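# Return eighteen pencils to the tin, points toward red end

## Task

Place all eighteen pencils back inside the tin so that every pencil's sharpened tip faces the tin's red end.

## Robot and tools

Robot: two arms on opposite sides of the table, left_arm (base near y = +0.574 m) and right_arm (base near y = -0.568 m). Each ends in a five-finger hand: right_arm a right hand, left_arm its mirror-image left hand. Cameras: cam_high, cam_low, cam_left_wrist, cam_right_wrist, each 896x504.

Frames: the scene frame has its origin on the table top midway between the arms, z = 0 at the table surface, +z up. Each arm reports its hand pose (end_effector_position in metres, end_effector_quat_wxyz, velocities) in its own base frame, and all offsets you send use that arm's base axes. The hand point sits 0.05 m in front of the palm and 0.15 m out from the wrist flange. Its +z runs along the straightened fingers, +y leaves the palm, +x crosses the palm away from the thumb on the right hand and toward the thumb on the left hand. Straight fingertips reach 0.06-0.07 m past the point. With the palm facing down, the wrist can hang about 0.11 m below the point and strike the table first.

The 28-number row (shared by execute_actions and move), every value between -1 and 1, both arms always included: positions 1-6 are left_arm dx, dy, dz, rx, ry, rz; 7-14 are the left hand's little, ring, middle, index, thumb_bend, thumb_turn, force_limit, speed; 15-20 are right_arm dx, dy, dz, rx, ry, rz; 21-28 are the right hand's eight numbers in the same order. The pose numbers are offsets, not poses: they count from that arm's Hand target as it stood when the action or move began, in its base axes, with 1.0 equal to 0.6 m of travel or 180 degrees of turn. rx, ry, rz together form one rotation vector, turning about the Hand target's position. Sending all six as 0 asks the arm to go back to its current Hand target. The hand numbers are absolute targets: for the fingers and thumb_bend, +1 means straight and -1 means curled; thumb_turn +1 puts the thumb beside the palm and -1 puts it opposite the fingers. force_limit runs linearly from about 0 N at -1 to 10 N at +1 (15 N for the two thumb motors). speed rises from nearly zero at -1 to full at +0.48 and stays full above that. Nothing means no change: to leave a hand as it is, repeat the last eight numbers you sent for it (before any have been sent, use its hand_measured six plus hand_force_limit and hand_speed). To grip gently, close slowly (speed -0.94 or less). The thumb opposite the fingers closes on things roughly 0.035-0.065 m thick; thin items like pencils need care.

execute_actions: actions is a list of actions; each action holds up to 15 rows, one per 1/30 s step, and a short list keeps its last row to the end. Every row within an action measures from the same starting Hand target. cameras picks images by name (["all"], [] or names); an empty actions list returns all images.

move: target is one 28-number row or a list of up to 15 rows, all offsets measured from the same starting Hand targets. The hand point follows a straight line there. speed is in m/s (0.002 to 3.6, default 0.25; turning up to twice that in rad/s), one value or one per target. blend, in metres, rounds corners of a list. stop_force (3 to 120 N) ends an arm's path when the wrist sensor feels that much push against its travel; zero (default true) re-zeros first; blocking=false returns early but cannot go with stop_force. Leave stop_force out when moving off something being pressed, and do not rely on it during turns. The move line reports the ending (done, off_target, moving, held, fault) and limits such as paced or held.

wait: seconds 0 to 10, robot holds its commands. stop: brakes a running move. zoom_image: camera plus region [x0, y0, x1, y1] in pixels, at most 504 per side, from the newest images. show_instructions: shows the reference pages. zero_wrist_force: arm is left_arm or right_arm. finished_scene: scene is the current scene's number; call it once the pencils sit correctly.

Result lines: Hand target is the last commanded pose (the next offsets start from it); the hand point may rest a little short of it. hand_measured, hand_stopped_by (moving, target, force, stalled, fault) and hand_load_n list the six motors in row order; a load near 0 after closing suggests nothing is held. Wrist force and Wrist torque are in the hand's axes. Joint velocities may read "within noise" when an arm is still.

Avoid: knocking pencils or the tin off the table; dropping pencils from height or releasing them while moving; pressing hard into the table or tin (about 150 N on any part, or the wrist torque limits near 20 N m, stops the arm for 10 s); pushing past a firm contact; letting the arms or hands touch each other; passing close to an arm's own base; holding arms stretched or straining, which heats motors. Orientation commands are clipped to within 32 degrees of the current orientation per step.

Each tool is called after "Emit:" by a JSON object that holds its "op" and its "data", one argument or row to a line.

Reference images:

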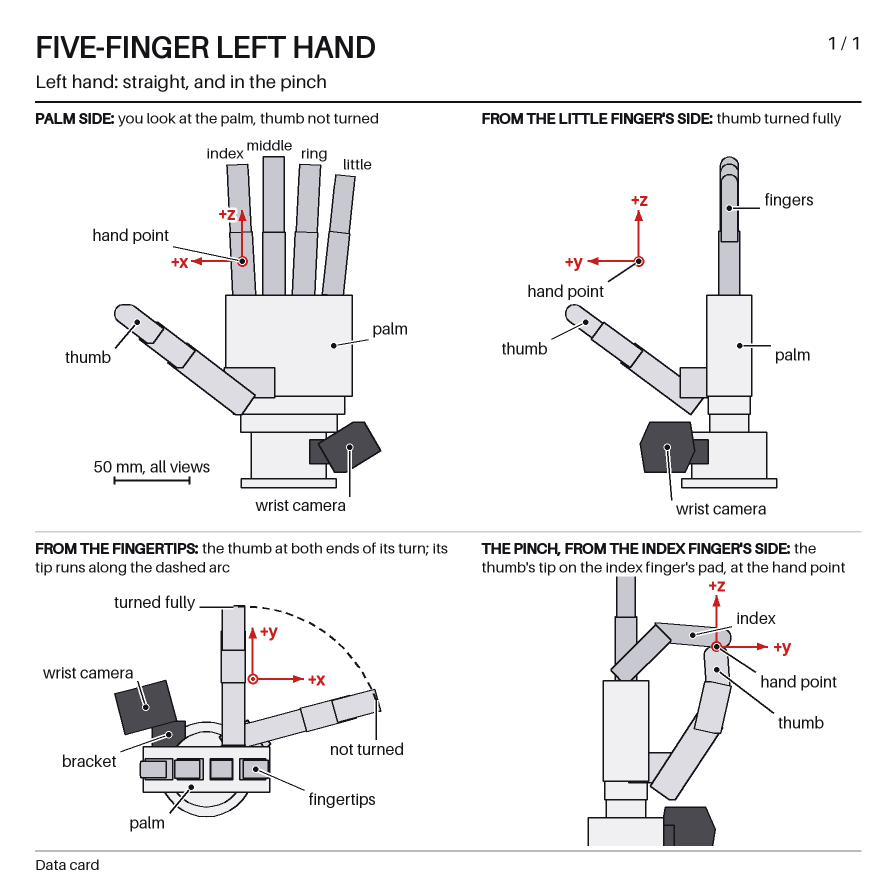

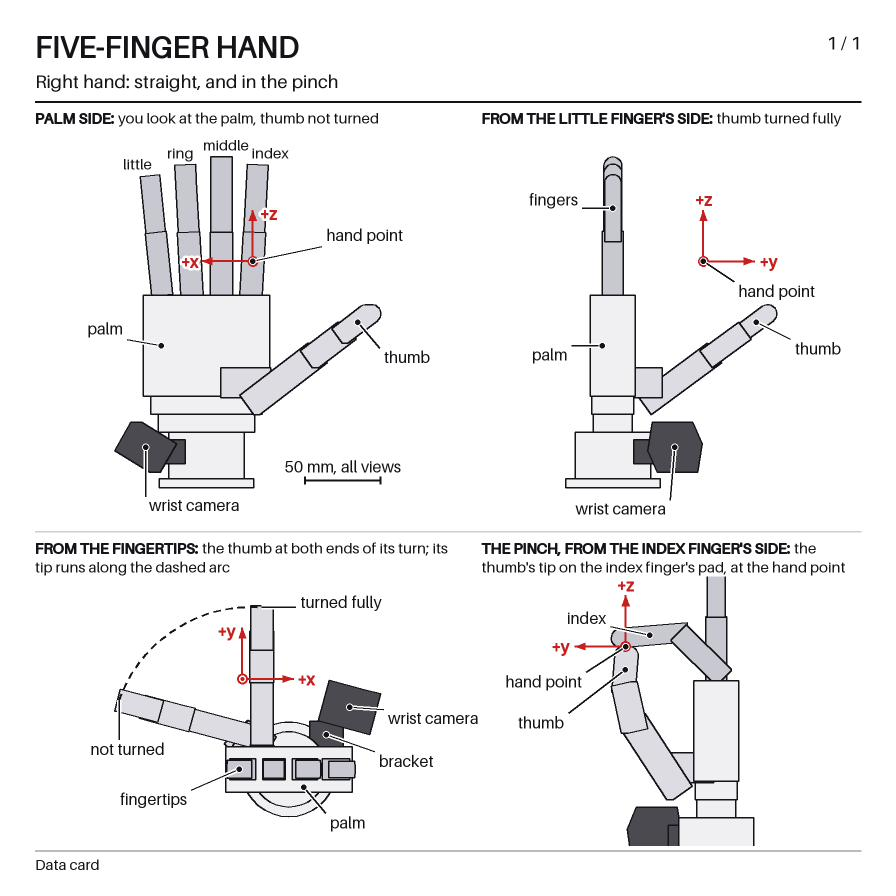

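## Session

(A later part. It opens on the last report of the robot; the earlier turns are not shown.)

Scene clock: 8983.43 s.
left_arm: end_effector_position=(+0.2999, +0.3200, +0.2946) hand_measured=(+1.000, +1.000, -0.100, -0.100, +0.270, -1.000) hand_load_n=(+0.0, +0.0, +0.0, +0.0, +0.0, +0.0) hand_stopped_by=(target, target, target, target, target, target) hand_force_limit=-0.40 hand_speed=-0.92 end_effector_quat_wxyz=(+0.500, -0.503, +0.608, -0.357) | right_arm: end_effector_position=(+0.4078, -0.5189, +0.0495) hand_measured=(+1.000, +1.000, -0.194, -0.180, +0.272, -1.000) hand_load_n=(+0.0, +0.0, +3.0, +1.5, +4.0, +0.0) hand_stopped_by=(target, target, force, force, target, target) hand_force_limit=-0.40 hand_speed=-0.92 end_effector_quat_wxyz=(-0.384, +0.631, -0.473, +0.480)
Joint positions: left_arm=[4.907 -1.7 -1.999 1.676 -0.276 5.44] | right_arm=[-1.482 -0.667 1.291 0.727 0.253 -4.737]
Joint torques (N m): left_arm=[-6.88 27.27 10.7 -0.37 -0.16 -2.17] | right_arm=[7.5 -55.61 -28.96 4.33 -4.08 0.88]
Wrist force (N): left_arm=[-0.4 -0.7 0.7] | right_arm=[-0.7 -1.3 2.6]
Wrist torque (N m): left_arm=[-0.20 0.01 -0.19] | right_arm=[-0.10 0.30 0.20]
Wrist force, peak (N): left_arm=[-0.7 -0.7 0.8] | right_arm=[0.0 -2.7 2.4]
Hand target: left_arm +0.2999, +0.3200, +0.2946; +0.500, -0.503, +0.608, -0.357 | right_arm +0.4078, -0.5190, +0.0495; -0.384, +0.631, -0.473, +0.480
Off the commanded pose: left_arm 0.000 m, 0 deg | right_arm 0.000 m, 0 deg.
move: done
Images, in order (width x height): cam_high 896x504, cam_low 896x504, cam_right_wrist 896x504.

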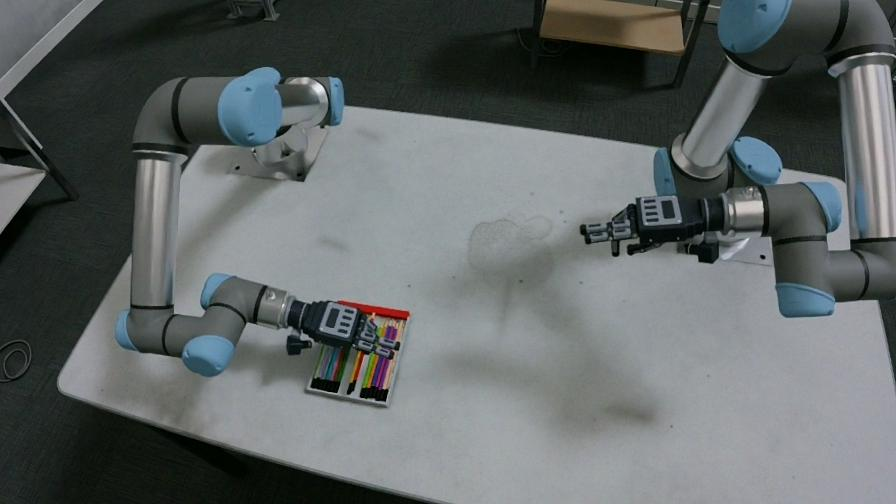

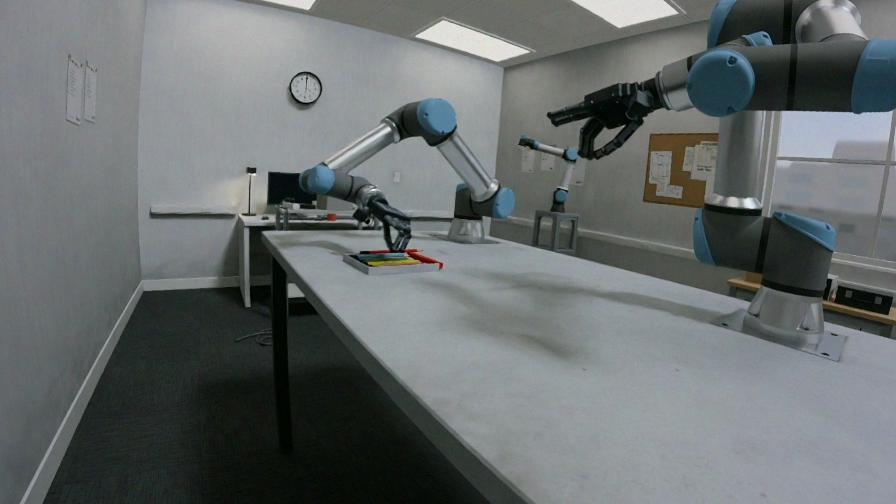

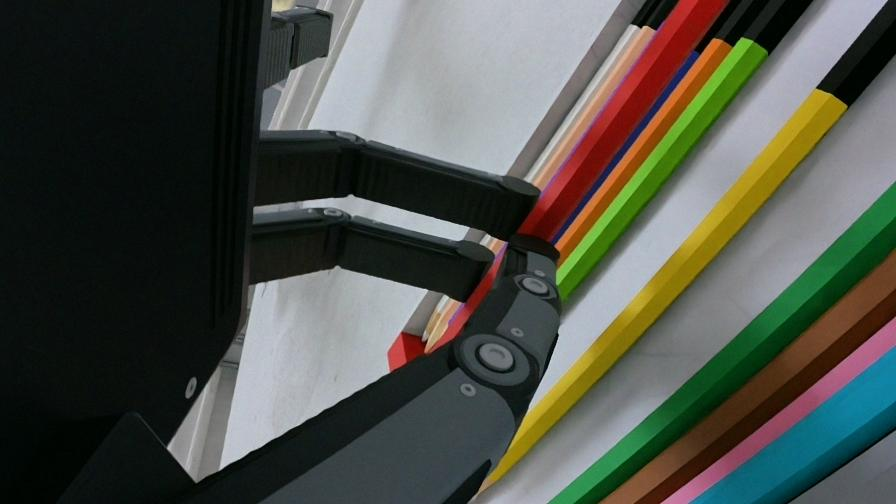

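Emit:
{"op": "move", "data": {
  "target": [0,0,0,0,0,0,1,1,-0.1,-0.1,0.27,-1,-0.4,-0.92,-0.0033,0.005,-0.0317,0,0,0,1,1,-0.65,-0.65,0.27,-1,-0.4,-0.92],
  "speed": 0.05,
  "cameras": ["cam_right_wrist","cam_high"]
}}

Emit:
{"op": "zoom_image", "data": {
  "camera": "cam_high",
  "region": [330, 345, 390, 405]
}}

Emit:
{"op": "zoom_image", "data": {
  "camera": "cam_right_wrist",
  "region": [400, 50, 820, 470]
}}

Scene clock: 9023.10 s.
left_arm: end_effector_position=(+0.2999, +0.3200, +0.2946) hand_measured=(+1.000, +1.000, -0.100, -0.100, +0.270, -1.000) hand_load_n=(+0.0, +0.0, +0.0, +0.0, +0.0, +0.0) hand_stopped_by=(target, target, target, target, target, target) hand_force_limit=-0.40 hand_speed=-0.92 end_effector_quat_wxyz=(+0.500, -0.503, +0.608, -0.357) | right_arm: end_effector_position=(+0.4057, -0.5159, +0.0303) hand_measured=(+1.000, +1.000, -0.194, -0.180, +0.272, -1.000) hand_load_n=(+0.0, +0.0, +3.5, +1.5, +4.0, +0.0) hand_stopped_by=(target, target, force, force, target, target) hand_force_limit=-0.40 hand_speed=-0.92 end_effector_quat_wxyz=(-0.384, +0.631, -0.473, +0.480)
Joint positions: left_arm=[4.907 -1.7 -1.999 1.676 -0.276 5.44] | right_arm=[-1.485 -0.644 1.307 0.699 0.252 -4.749]
Joint torques (N m): left_arm=[-6.52 27.11 10.81 -0.33 -0.17 -2.22] | right_arm=[-3.61 -55.45 -23.9 4.42 -4.63 0.96]
Wrist force (N): left_arm=[-0.6 -0.3 0.7] | right_arm=[-0.7 -1.4 2.4]
Wrist torque (N m): left_arm=[-0.15 0.04 -0.20] | right_arm=[-0.10 0.29 0.19]
Wrist force, peak (N): left_arm=[-0.4 -0.8 0.9] | right_arm=[-0.4 -2.2 2.5]
Hand target: left_arm +0.2999, +0.3200, +0.2946; +0.500, -0.503, +0.608, -0.357 | right_arm +0.4058, -0.5160, +0.0305; -0.384, +0.631, -0.473, +0.480
Off the commanded pose: left_arm 0.000 m, 0 deg | right_arm 0.000 m, 0 deg.
move: done
Images, in order (width x height): cam_high 896x504, cam_right_wrist 896x504.

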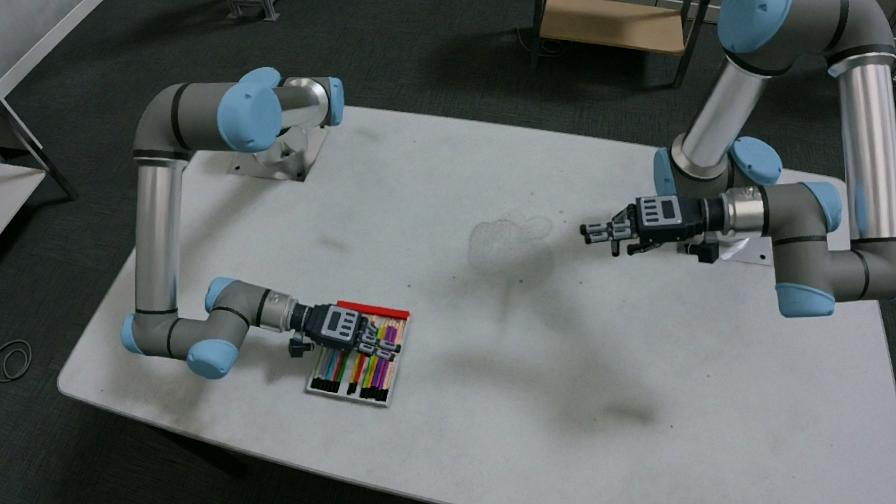

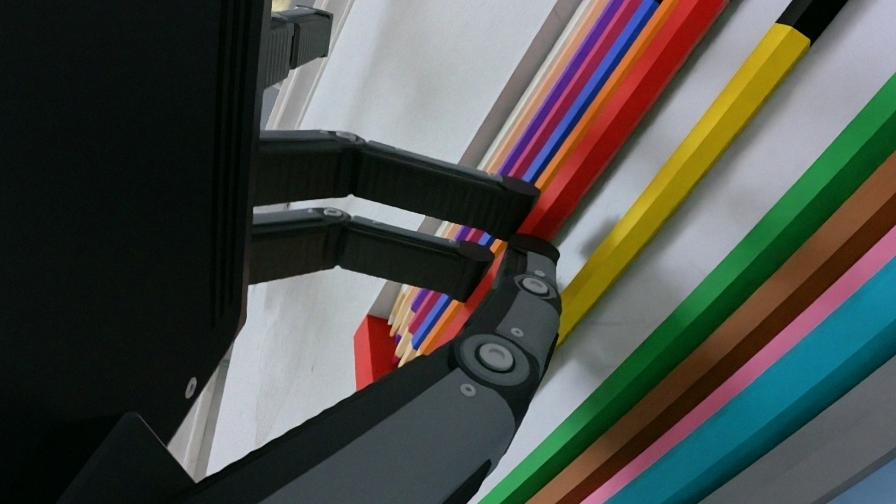

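Scaled by 8.400 from the camera's 896x504 image, which has a finer 1280x720 frame.

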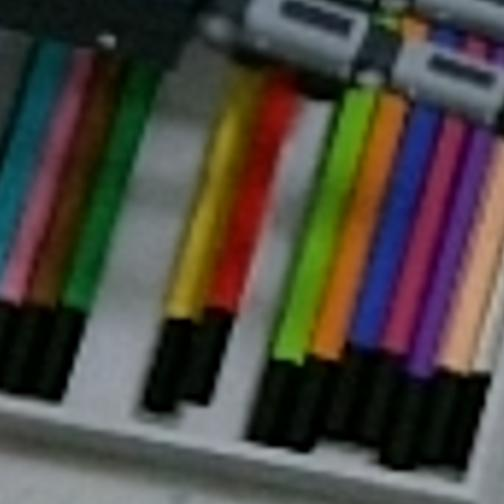

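Scaled by 1.200 from the camera's 896x504 image, which has a finer 1280x720 frame.

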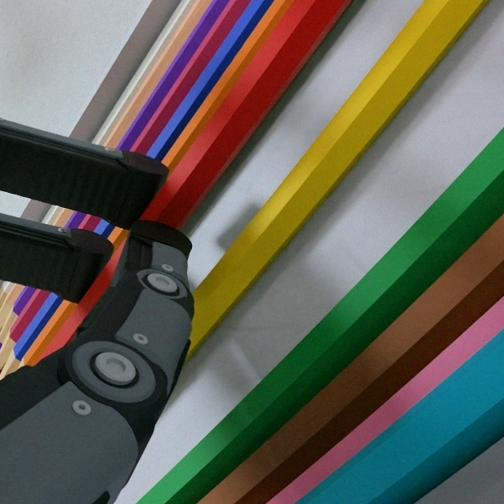

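Emit:
{"op": "move", "data": {
  "target": [
    [0,0,0,0,0,0,1,1,-0.1,-0.1,0.27,-1,-0.4,-0.92,-0.0015,0,0,0,0,0,1,1,-0.65,-0.65,0.27,-1,-0.4,-0.92],
    [0,0,0,0,0,0,1,1,-0.1,-0.1,0.27,-1,-0.4,-0.92,-0.0015,0,-0.005,0,0,0,1,1,-0.65,-0.65,0.27,-1,-0.4,-0.92],
    [0,0,0,0,0,0,1,1,-0.1,-0.1,0.27,-1,-0.4,-0.92,-0.0015,0,-0.03,0,0,0,1,1,-0.65,-0.65,0.27,-1,-0.4,-0.92]
  ],
  "speed": [0.03,0.03,0.012],
  "stop_force": 3,
  "cameras": ["cam_right_wrist","cam_high","cam_low"]
}}

Emit:
{"op": "zoom_image", "data": {
  "camera": "cam_high",
  "region": [330, 345, 390, 405]
}}

Emit:
{"op": "zoom_image", "data": {
  "camera": "cam_right_wrist",
  "region": [400, 50, 820, 470]
}}

Emit:
{"op": "zoom_image", "data": {
  "camera": "cam_low",
  "region": [345, 225, 445, 285]
}}

Scene clock: 9036.50 s.
left_arm: end_effector_position=(+0.2999, +0.3200, +0.2946) hand_measured=(+1.000, +1.000, -0.100, -0.100, +0.270, -1.000) hand_load_n=(+0.0, +0.0, +0.0, +0.0, +0.0, +0.0) hand_stopped_by=(target, target, target, target, target, target) hand_force_limit=-0.40 hand_speed=-0.92 end_effector_quat_wxyz=(+0.500, -0.503, +0.608, -0.357) | right_arm: end_effector_position=(+0.4049, -0.5160, +0.0252) hand_measured=(+1.000, +1.000, -0.194, -0.180, +0.270, -1.000) hand_load_n=(+0.0, +0.0, +4.0, +2.0, +2.5, -0.5) hand_stopped_by=(target, target, force, force, target, target) hand_force_limit=-0.40 hand_speed=-0.92 end_effector_quat_wxyz=(-0.384, +0.631, -0.473, +0.480)
Joint positions: left_arm=[4.907 -1.7 -1.999 1.676 -0.276 5.44] | right_arm=[-1.487 -0.635 1.308 0.695 0.252 -4.755]
Joint torques (N m): left_arm=[-6.41 27.08 11.04 -0.46 -0.18 -2.28] | right_arm=[0.75 -54.3 -12.99 4.11 1.25 -0.18]
Wrist force (N): left_arm=[-0.4 -0.7 0.4] | right_arm=[-0.1 -4.0 1.5]
Wrist torque (N m): left_arm=[-0.18 0.00 -0.18] | right_arm=[-0.21 0.29 0.15]
Wrist force, peak (N): left_arm=[-0.5 -0.9 0.5] | right_arm=[0.4 -7.1 0.6]
Hand target: left_arm +0.2999, +0.3200, +0.2946; +0.500, -0.503, +0.608, -0.357 | right_arm +0.4049, -0.5160, +0.0252; -0.384, +0.631, -0.473, +0.480 (not the last commanded pose)
Off the commanded pose: left_arm 0.000 m, 0 deg | right_arm 0.013 m, 0 deg.
move: contact (right_arm); path passed 2 of 3 targets
Images, in order (width x height): cam_high 896x504, cam_low 896x504, cam_right_wrist 896x504.

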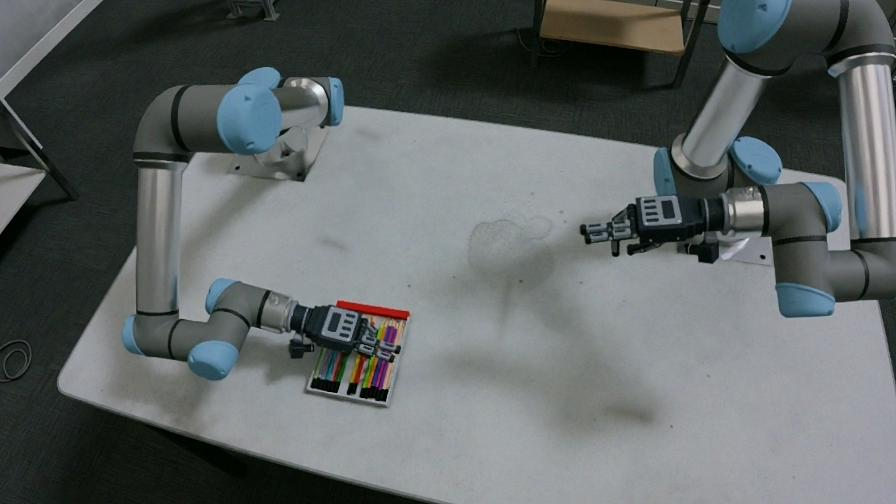

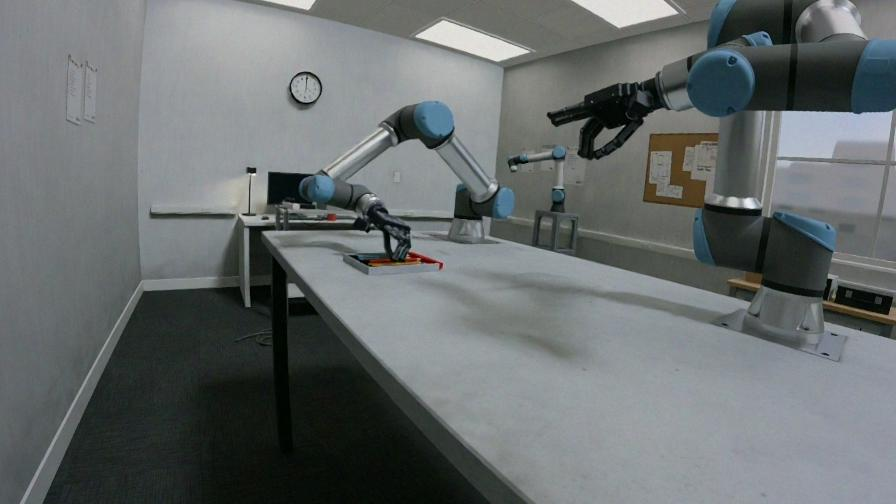

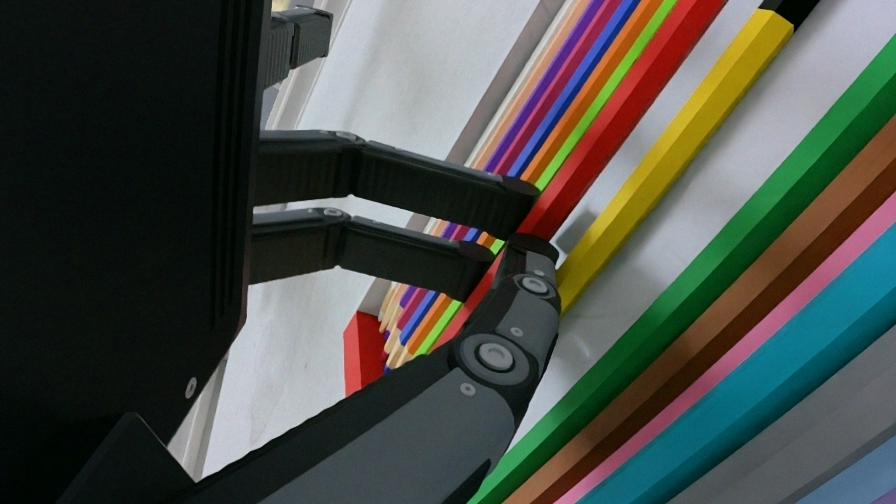

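Scaled by 8.400 from the camera's 896x504 image, which has a finer 1280x720 frame.

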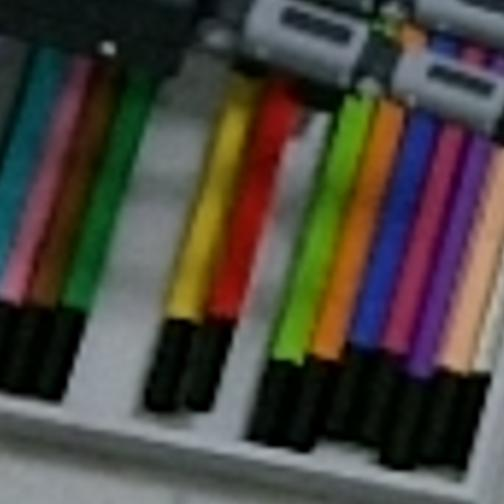

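Scaled by 1.200 from the camera's 896x504 image, which has a finer 1280x720 frame.

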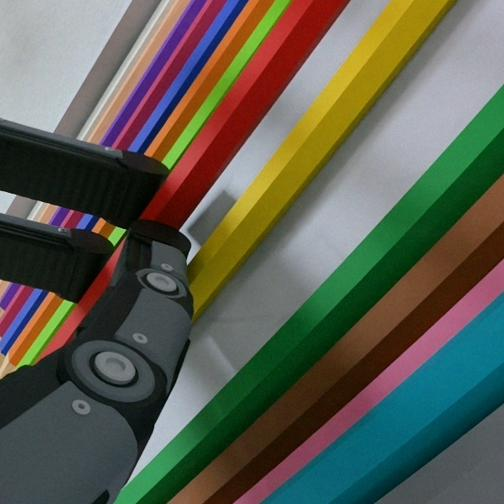

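Scaled by 5.040 from the camera's 896x504 image, which has a finer 1280x720 frame.

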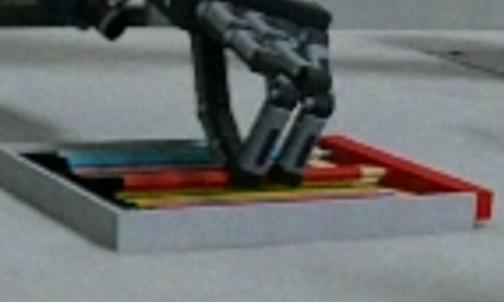

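Emit:
{"op": "move", "data": {
  "target": [0,0,0,0,0,0,1,1,-0.1,-0.1,0.27,-1,-0.4,-0.92,0,0,0,0,0,0,1,1,-0.1,-0.1,0.27,-1,-0.4,-0.92],
  "speed": 0.01,
  "cameras": ["cam_right_wrist","cam_low"]
}}

Emit:
{"op": "zoom_image", "data": {
  "camera": "cam_right_wrist",
  "region": [400, 50, 820, 470]
}}

Emit:
{"op": "zoom_image", "data": {
  "camera": "cam_low",
  "region": [345, 225, 445, 285]
}}

Scene clock: 9057.00 s.
left_arm: end_effector_position=(+0.2999, +0.3200, +0.2946) hand_measured=(+1.000, +1.000, -0.100, -0.100, +0.270, -1.000) hand_load_n=(+0.0, -0.5, +0.0, +0.0, +0.0, +0.0) hand_stopped_by=(target, target, target, target, target, target) hand_force_limit=-0.40 hand_speed=-0.92 end_effector_quat_wxyz=(+0.500, -0.503, +0.608, -0.357) | right_arm: end_effector_position=(+0.4049, -0.5160, +0.0252) hand_measured=(+1.000, +1.000, -0.100, -0.100, +0.270, -1.000) hand_load_n=(+0.0, +0.0, +0.0, +0.0, -0.5, -0.5) hand_stopped_by=(target, target, target, target, target, target) hand_force_limit=-0.40 hand_speed=-0.92 end_effector_quat_wxyz=(-0.384, +0.631, -0.473, +0.480)
Joint positions: left_arm=[4.907 -1.7 -1.999 1.676 -0.276 5.44] | right_arm=[-1.487 -0.635 1.308 0.695 0.252 -4.755]
Joint torques (N m): left_arm=[-6.51 27.73 10.93 -0.41 -0.21 -2.21] | right_arm=[4.55 -54.66 -25.53 4.21 0.7 -1.13]
Wrist force (N): left_arm=[-0.6 -0.6 0.7] | right_arm=[-0.5 -2.5 1.9]
Wrist torque (N m): left_arm=[-0.19 0.04 -0.20] | right_arm=[-0.12 0.33 0.16]
Wrist force, peak (N): left_arm=[-0.6 -0.8 0.8] | right_arm=[-0.2 -4.4 1.6]
Hand target: left_arm +0.2999, +0.3200, +0.2946; +0.500, -0.503, +0.608, -0.357 | right_arm +0.4049, -0.5160, +0.0252; -0.384, +0.631, -0.473, +0.480
Off the commanded pose: left_arm 0.000 m, 0 deg | right_arm 0.000 m, 0 deg.
move: done
Images, in order (width x height): cam_low 896x504, cam_right_wrist 896x504.

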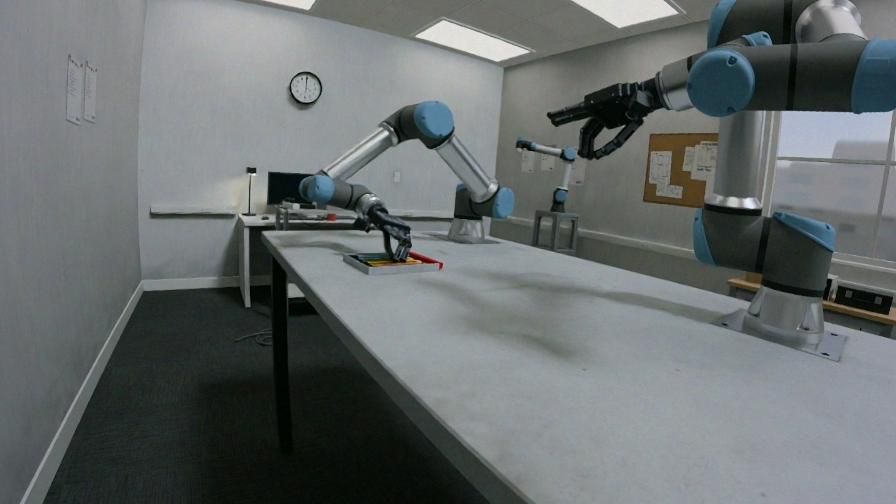

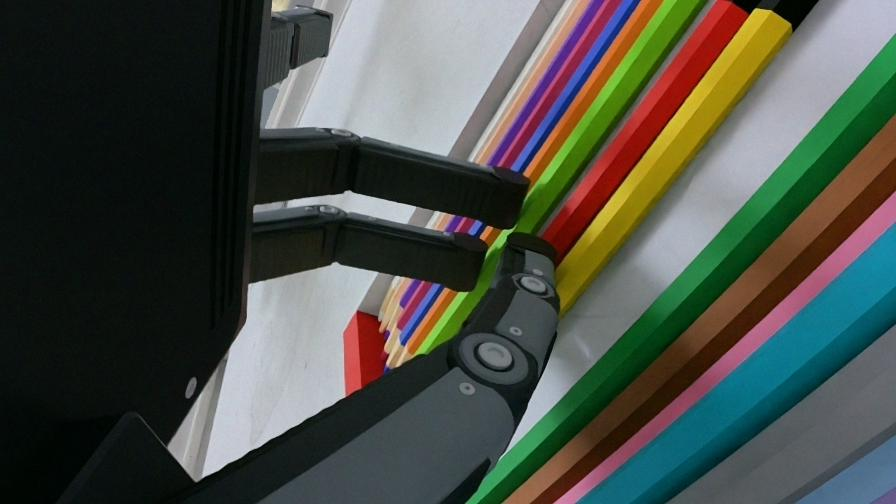

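Scaled by 1.200 from the camera's 896x504 image, which has a finer 1280x720 frame.

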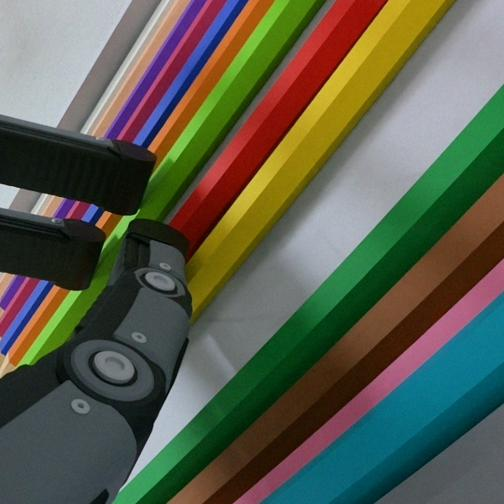

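Scaled by 5.040 from the camera's 896x504 image, which has a finer 1280x720 frame.

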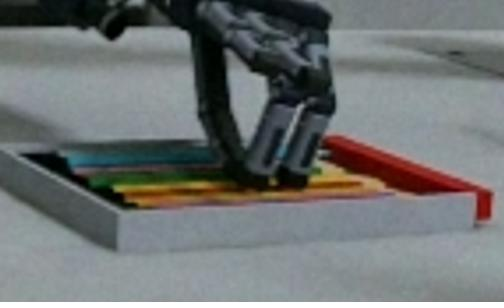

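Emit:
{"op": "move", "data": {
  "target": [
    [0,0,0,0,0,0,1,1,-0.1,-0.1,0.27,-1,-0.4,-0.92,0,0,0.0167,0,0,0,1,1,-0.1,-0.1,0.27,-1,-0.4,-0.92],
    [0,0,0,0,0,0,1,1,-0.1,-0.1,0.27,-1,-0.4,-0.92,0,0,0.15,0,0,0,1,1,-0.1,-0.1,0.27,-1,-0.4,-0.92],
    [0,0,0,0,0,0,1,1,-0.1,-0.1,0.27,-1,-0.4,-0.92,-0.258,0.393,0.458,0,0,0,1,1,-0.1,-0.1,0.27,-1,-0.4,-0.92]
  ],
  "speed": [0.015,0.1,0.25],
  "blend": [0,0.03,0],
  "cameras": ["cam_high","cam_low"]
}}

Emit:
{"op": "zoom_image", "data": {
  "camera": "cam_high",
  "region": [295, 290, 415, 410]
}}

Emit:
{"op": "zoom_image", "data": {
  "camera": "cam_high",
  "region": [335, 295, 395, 355]
}}

Emit:
{"op": "zoom_image", "data": {
  "camera": "cam_high",
  "region": [330, 345, 390, 405]
}}

Emit:
{"op": "zoom_image", "data": {
  "camera": "cam_low",
  "region": [345, 225, 445, 285]
}}

Scene clock: 9069.47 s.
left_arm: end_effector_position=(+0.2999, +0.3200, +0.2946) hand_measured=(+1.000, +1.000, -0.100, -0.100, +0.270, -1.000) hand_load_n=(+0.0, -0.5, +0.0, +0.0, +0.0, +0.5) hand_stopped_by=(target, target, target, target, target, target) hand_force_limit=-0.40 hand_speed=-0.92 end_effector_quat_wxyz=(+0.500, -0.503, +0.608, -0.357) | right_arm: end_effector_position=(+0.2501, -0.2803, +0.2999) hand_measured=(+1.000, +1.000, -0.100, -0.100, +0.270, -1.000) hand_load_n=(+0.0, +0.0, +0.0, +0.0, +0.0, +0.0) hand_stopped_by=(target, target, target, target, target, target) hand_force_limit=-0.40 hand_speed=-0.92 end_effector_quat_wxyz=(-0.384, +0.631, -0.473, +0.480) end_effector_velocity=(+0.000, +0.000, +0.001) end_effector_angular_velocity=(-0.003, +0.000, +0.001)
Joint positions: left_arm=[4.907 -1.7 -1.999 1.676 -0.276 5.44] | right_arm=[-1.946 -1.523 2.201 1.897 0.472 -6.02]
Joint velocities: left_arm=[within noise] | right_arm=[-0.001 -0.002 -0.001 0.005 0.001 -0.004]
Joint torques (N m): left_arm=[-6.57 27.84 11.3 -0.51 -0.13 -2.13] | right_arm=[-9.07 -22.51 -17.69 3.77 -0.41 -1.19]
Wrist force (N): left_arm=[-0.5 -0.5 0.6] | right_arm=[-0.7 -1.6 2.6]
Wrist torque (N m): left_arm=[-0.17 0.03 -0.20] | right_arm=[-0.15 0.24 0.25]
Wrist force, peak (N): left_arm=[-0.8 -0.8 0.5] | right_arm=[-1.8 -3.1 1.8]
Hand target: left_arm +0.2999, +0.3200, +0.2946; +0.500, -0.503, +0.608, -0.357 | right_arm +0.2501, -0.2802, +0.3000; -0.384, +0.631, -0.473, +0.480
Off the commanded pose: left_arm 0.000 m, 0 deg | right_arm 0.000 m, 0 deg.
move: done
Images, in order (width x height): cam_high 896x504, cam_low 896x504.

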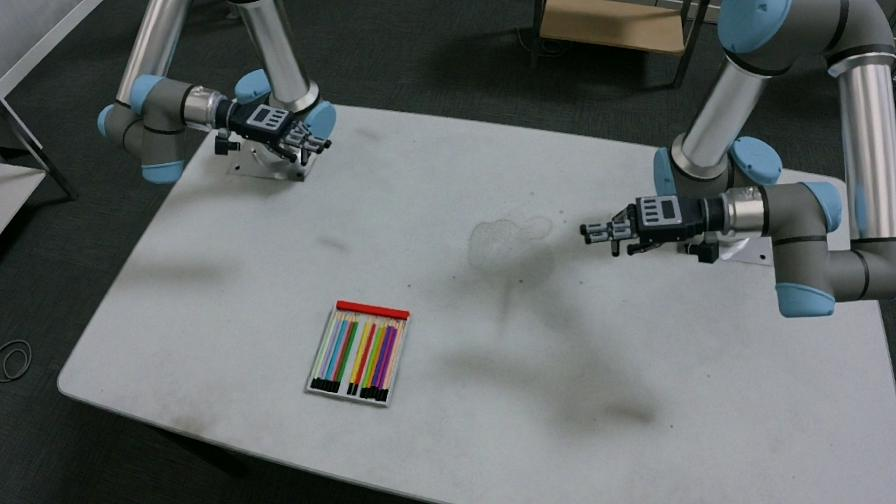

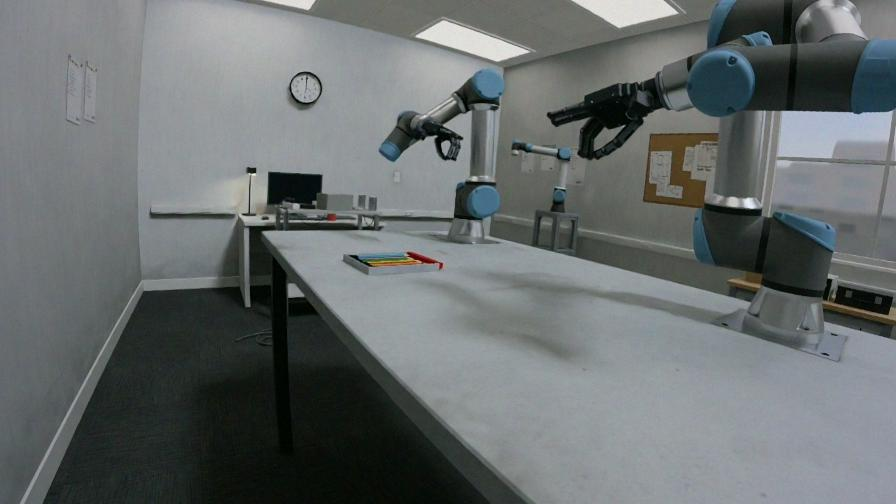

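Scaled by 4.200 from the camera's 896x504 image, which has a finer 1280x720 frame.

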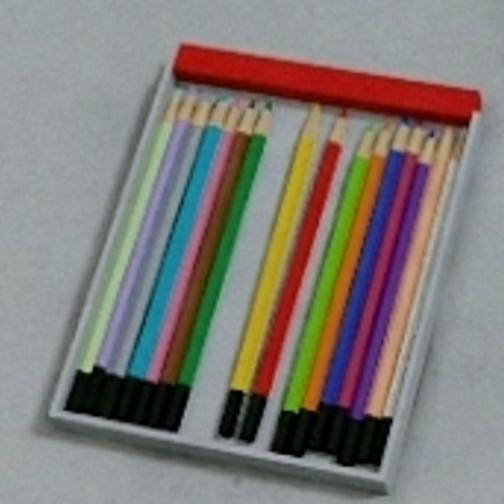

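Scaled by 8.400 from the camera's 896x504 image, which has a finer 1280x720 frame.

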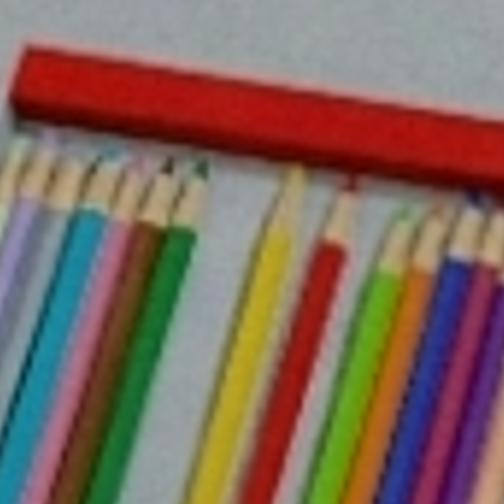

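Scaled by 8.400 from the camera's 896x504 image, which has a finer 1280x720 frame.

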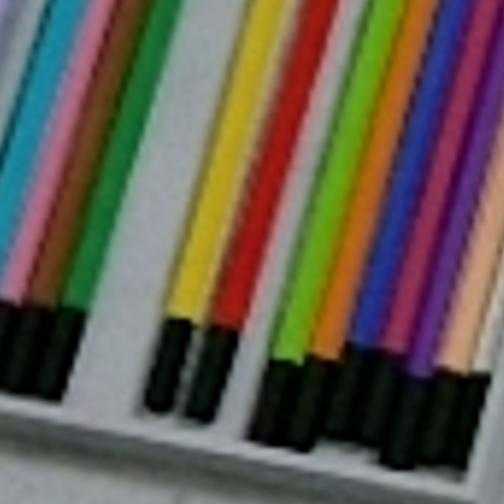

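Scaled by 5.040 from the camera's 896x504 image, which has a finer 1280x720 frame.

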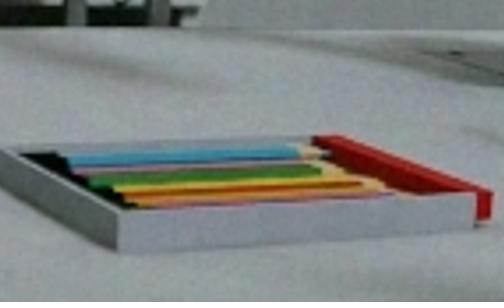

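Emit:
{"op": "finished_scene", "data": {
  "scene": 2
}}

The scene is finished: the task was done.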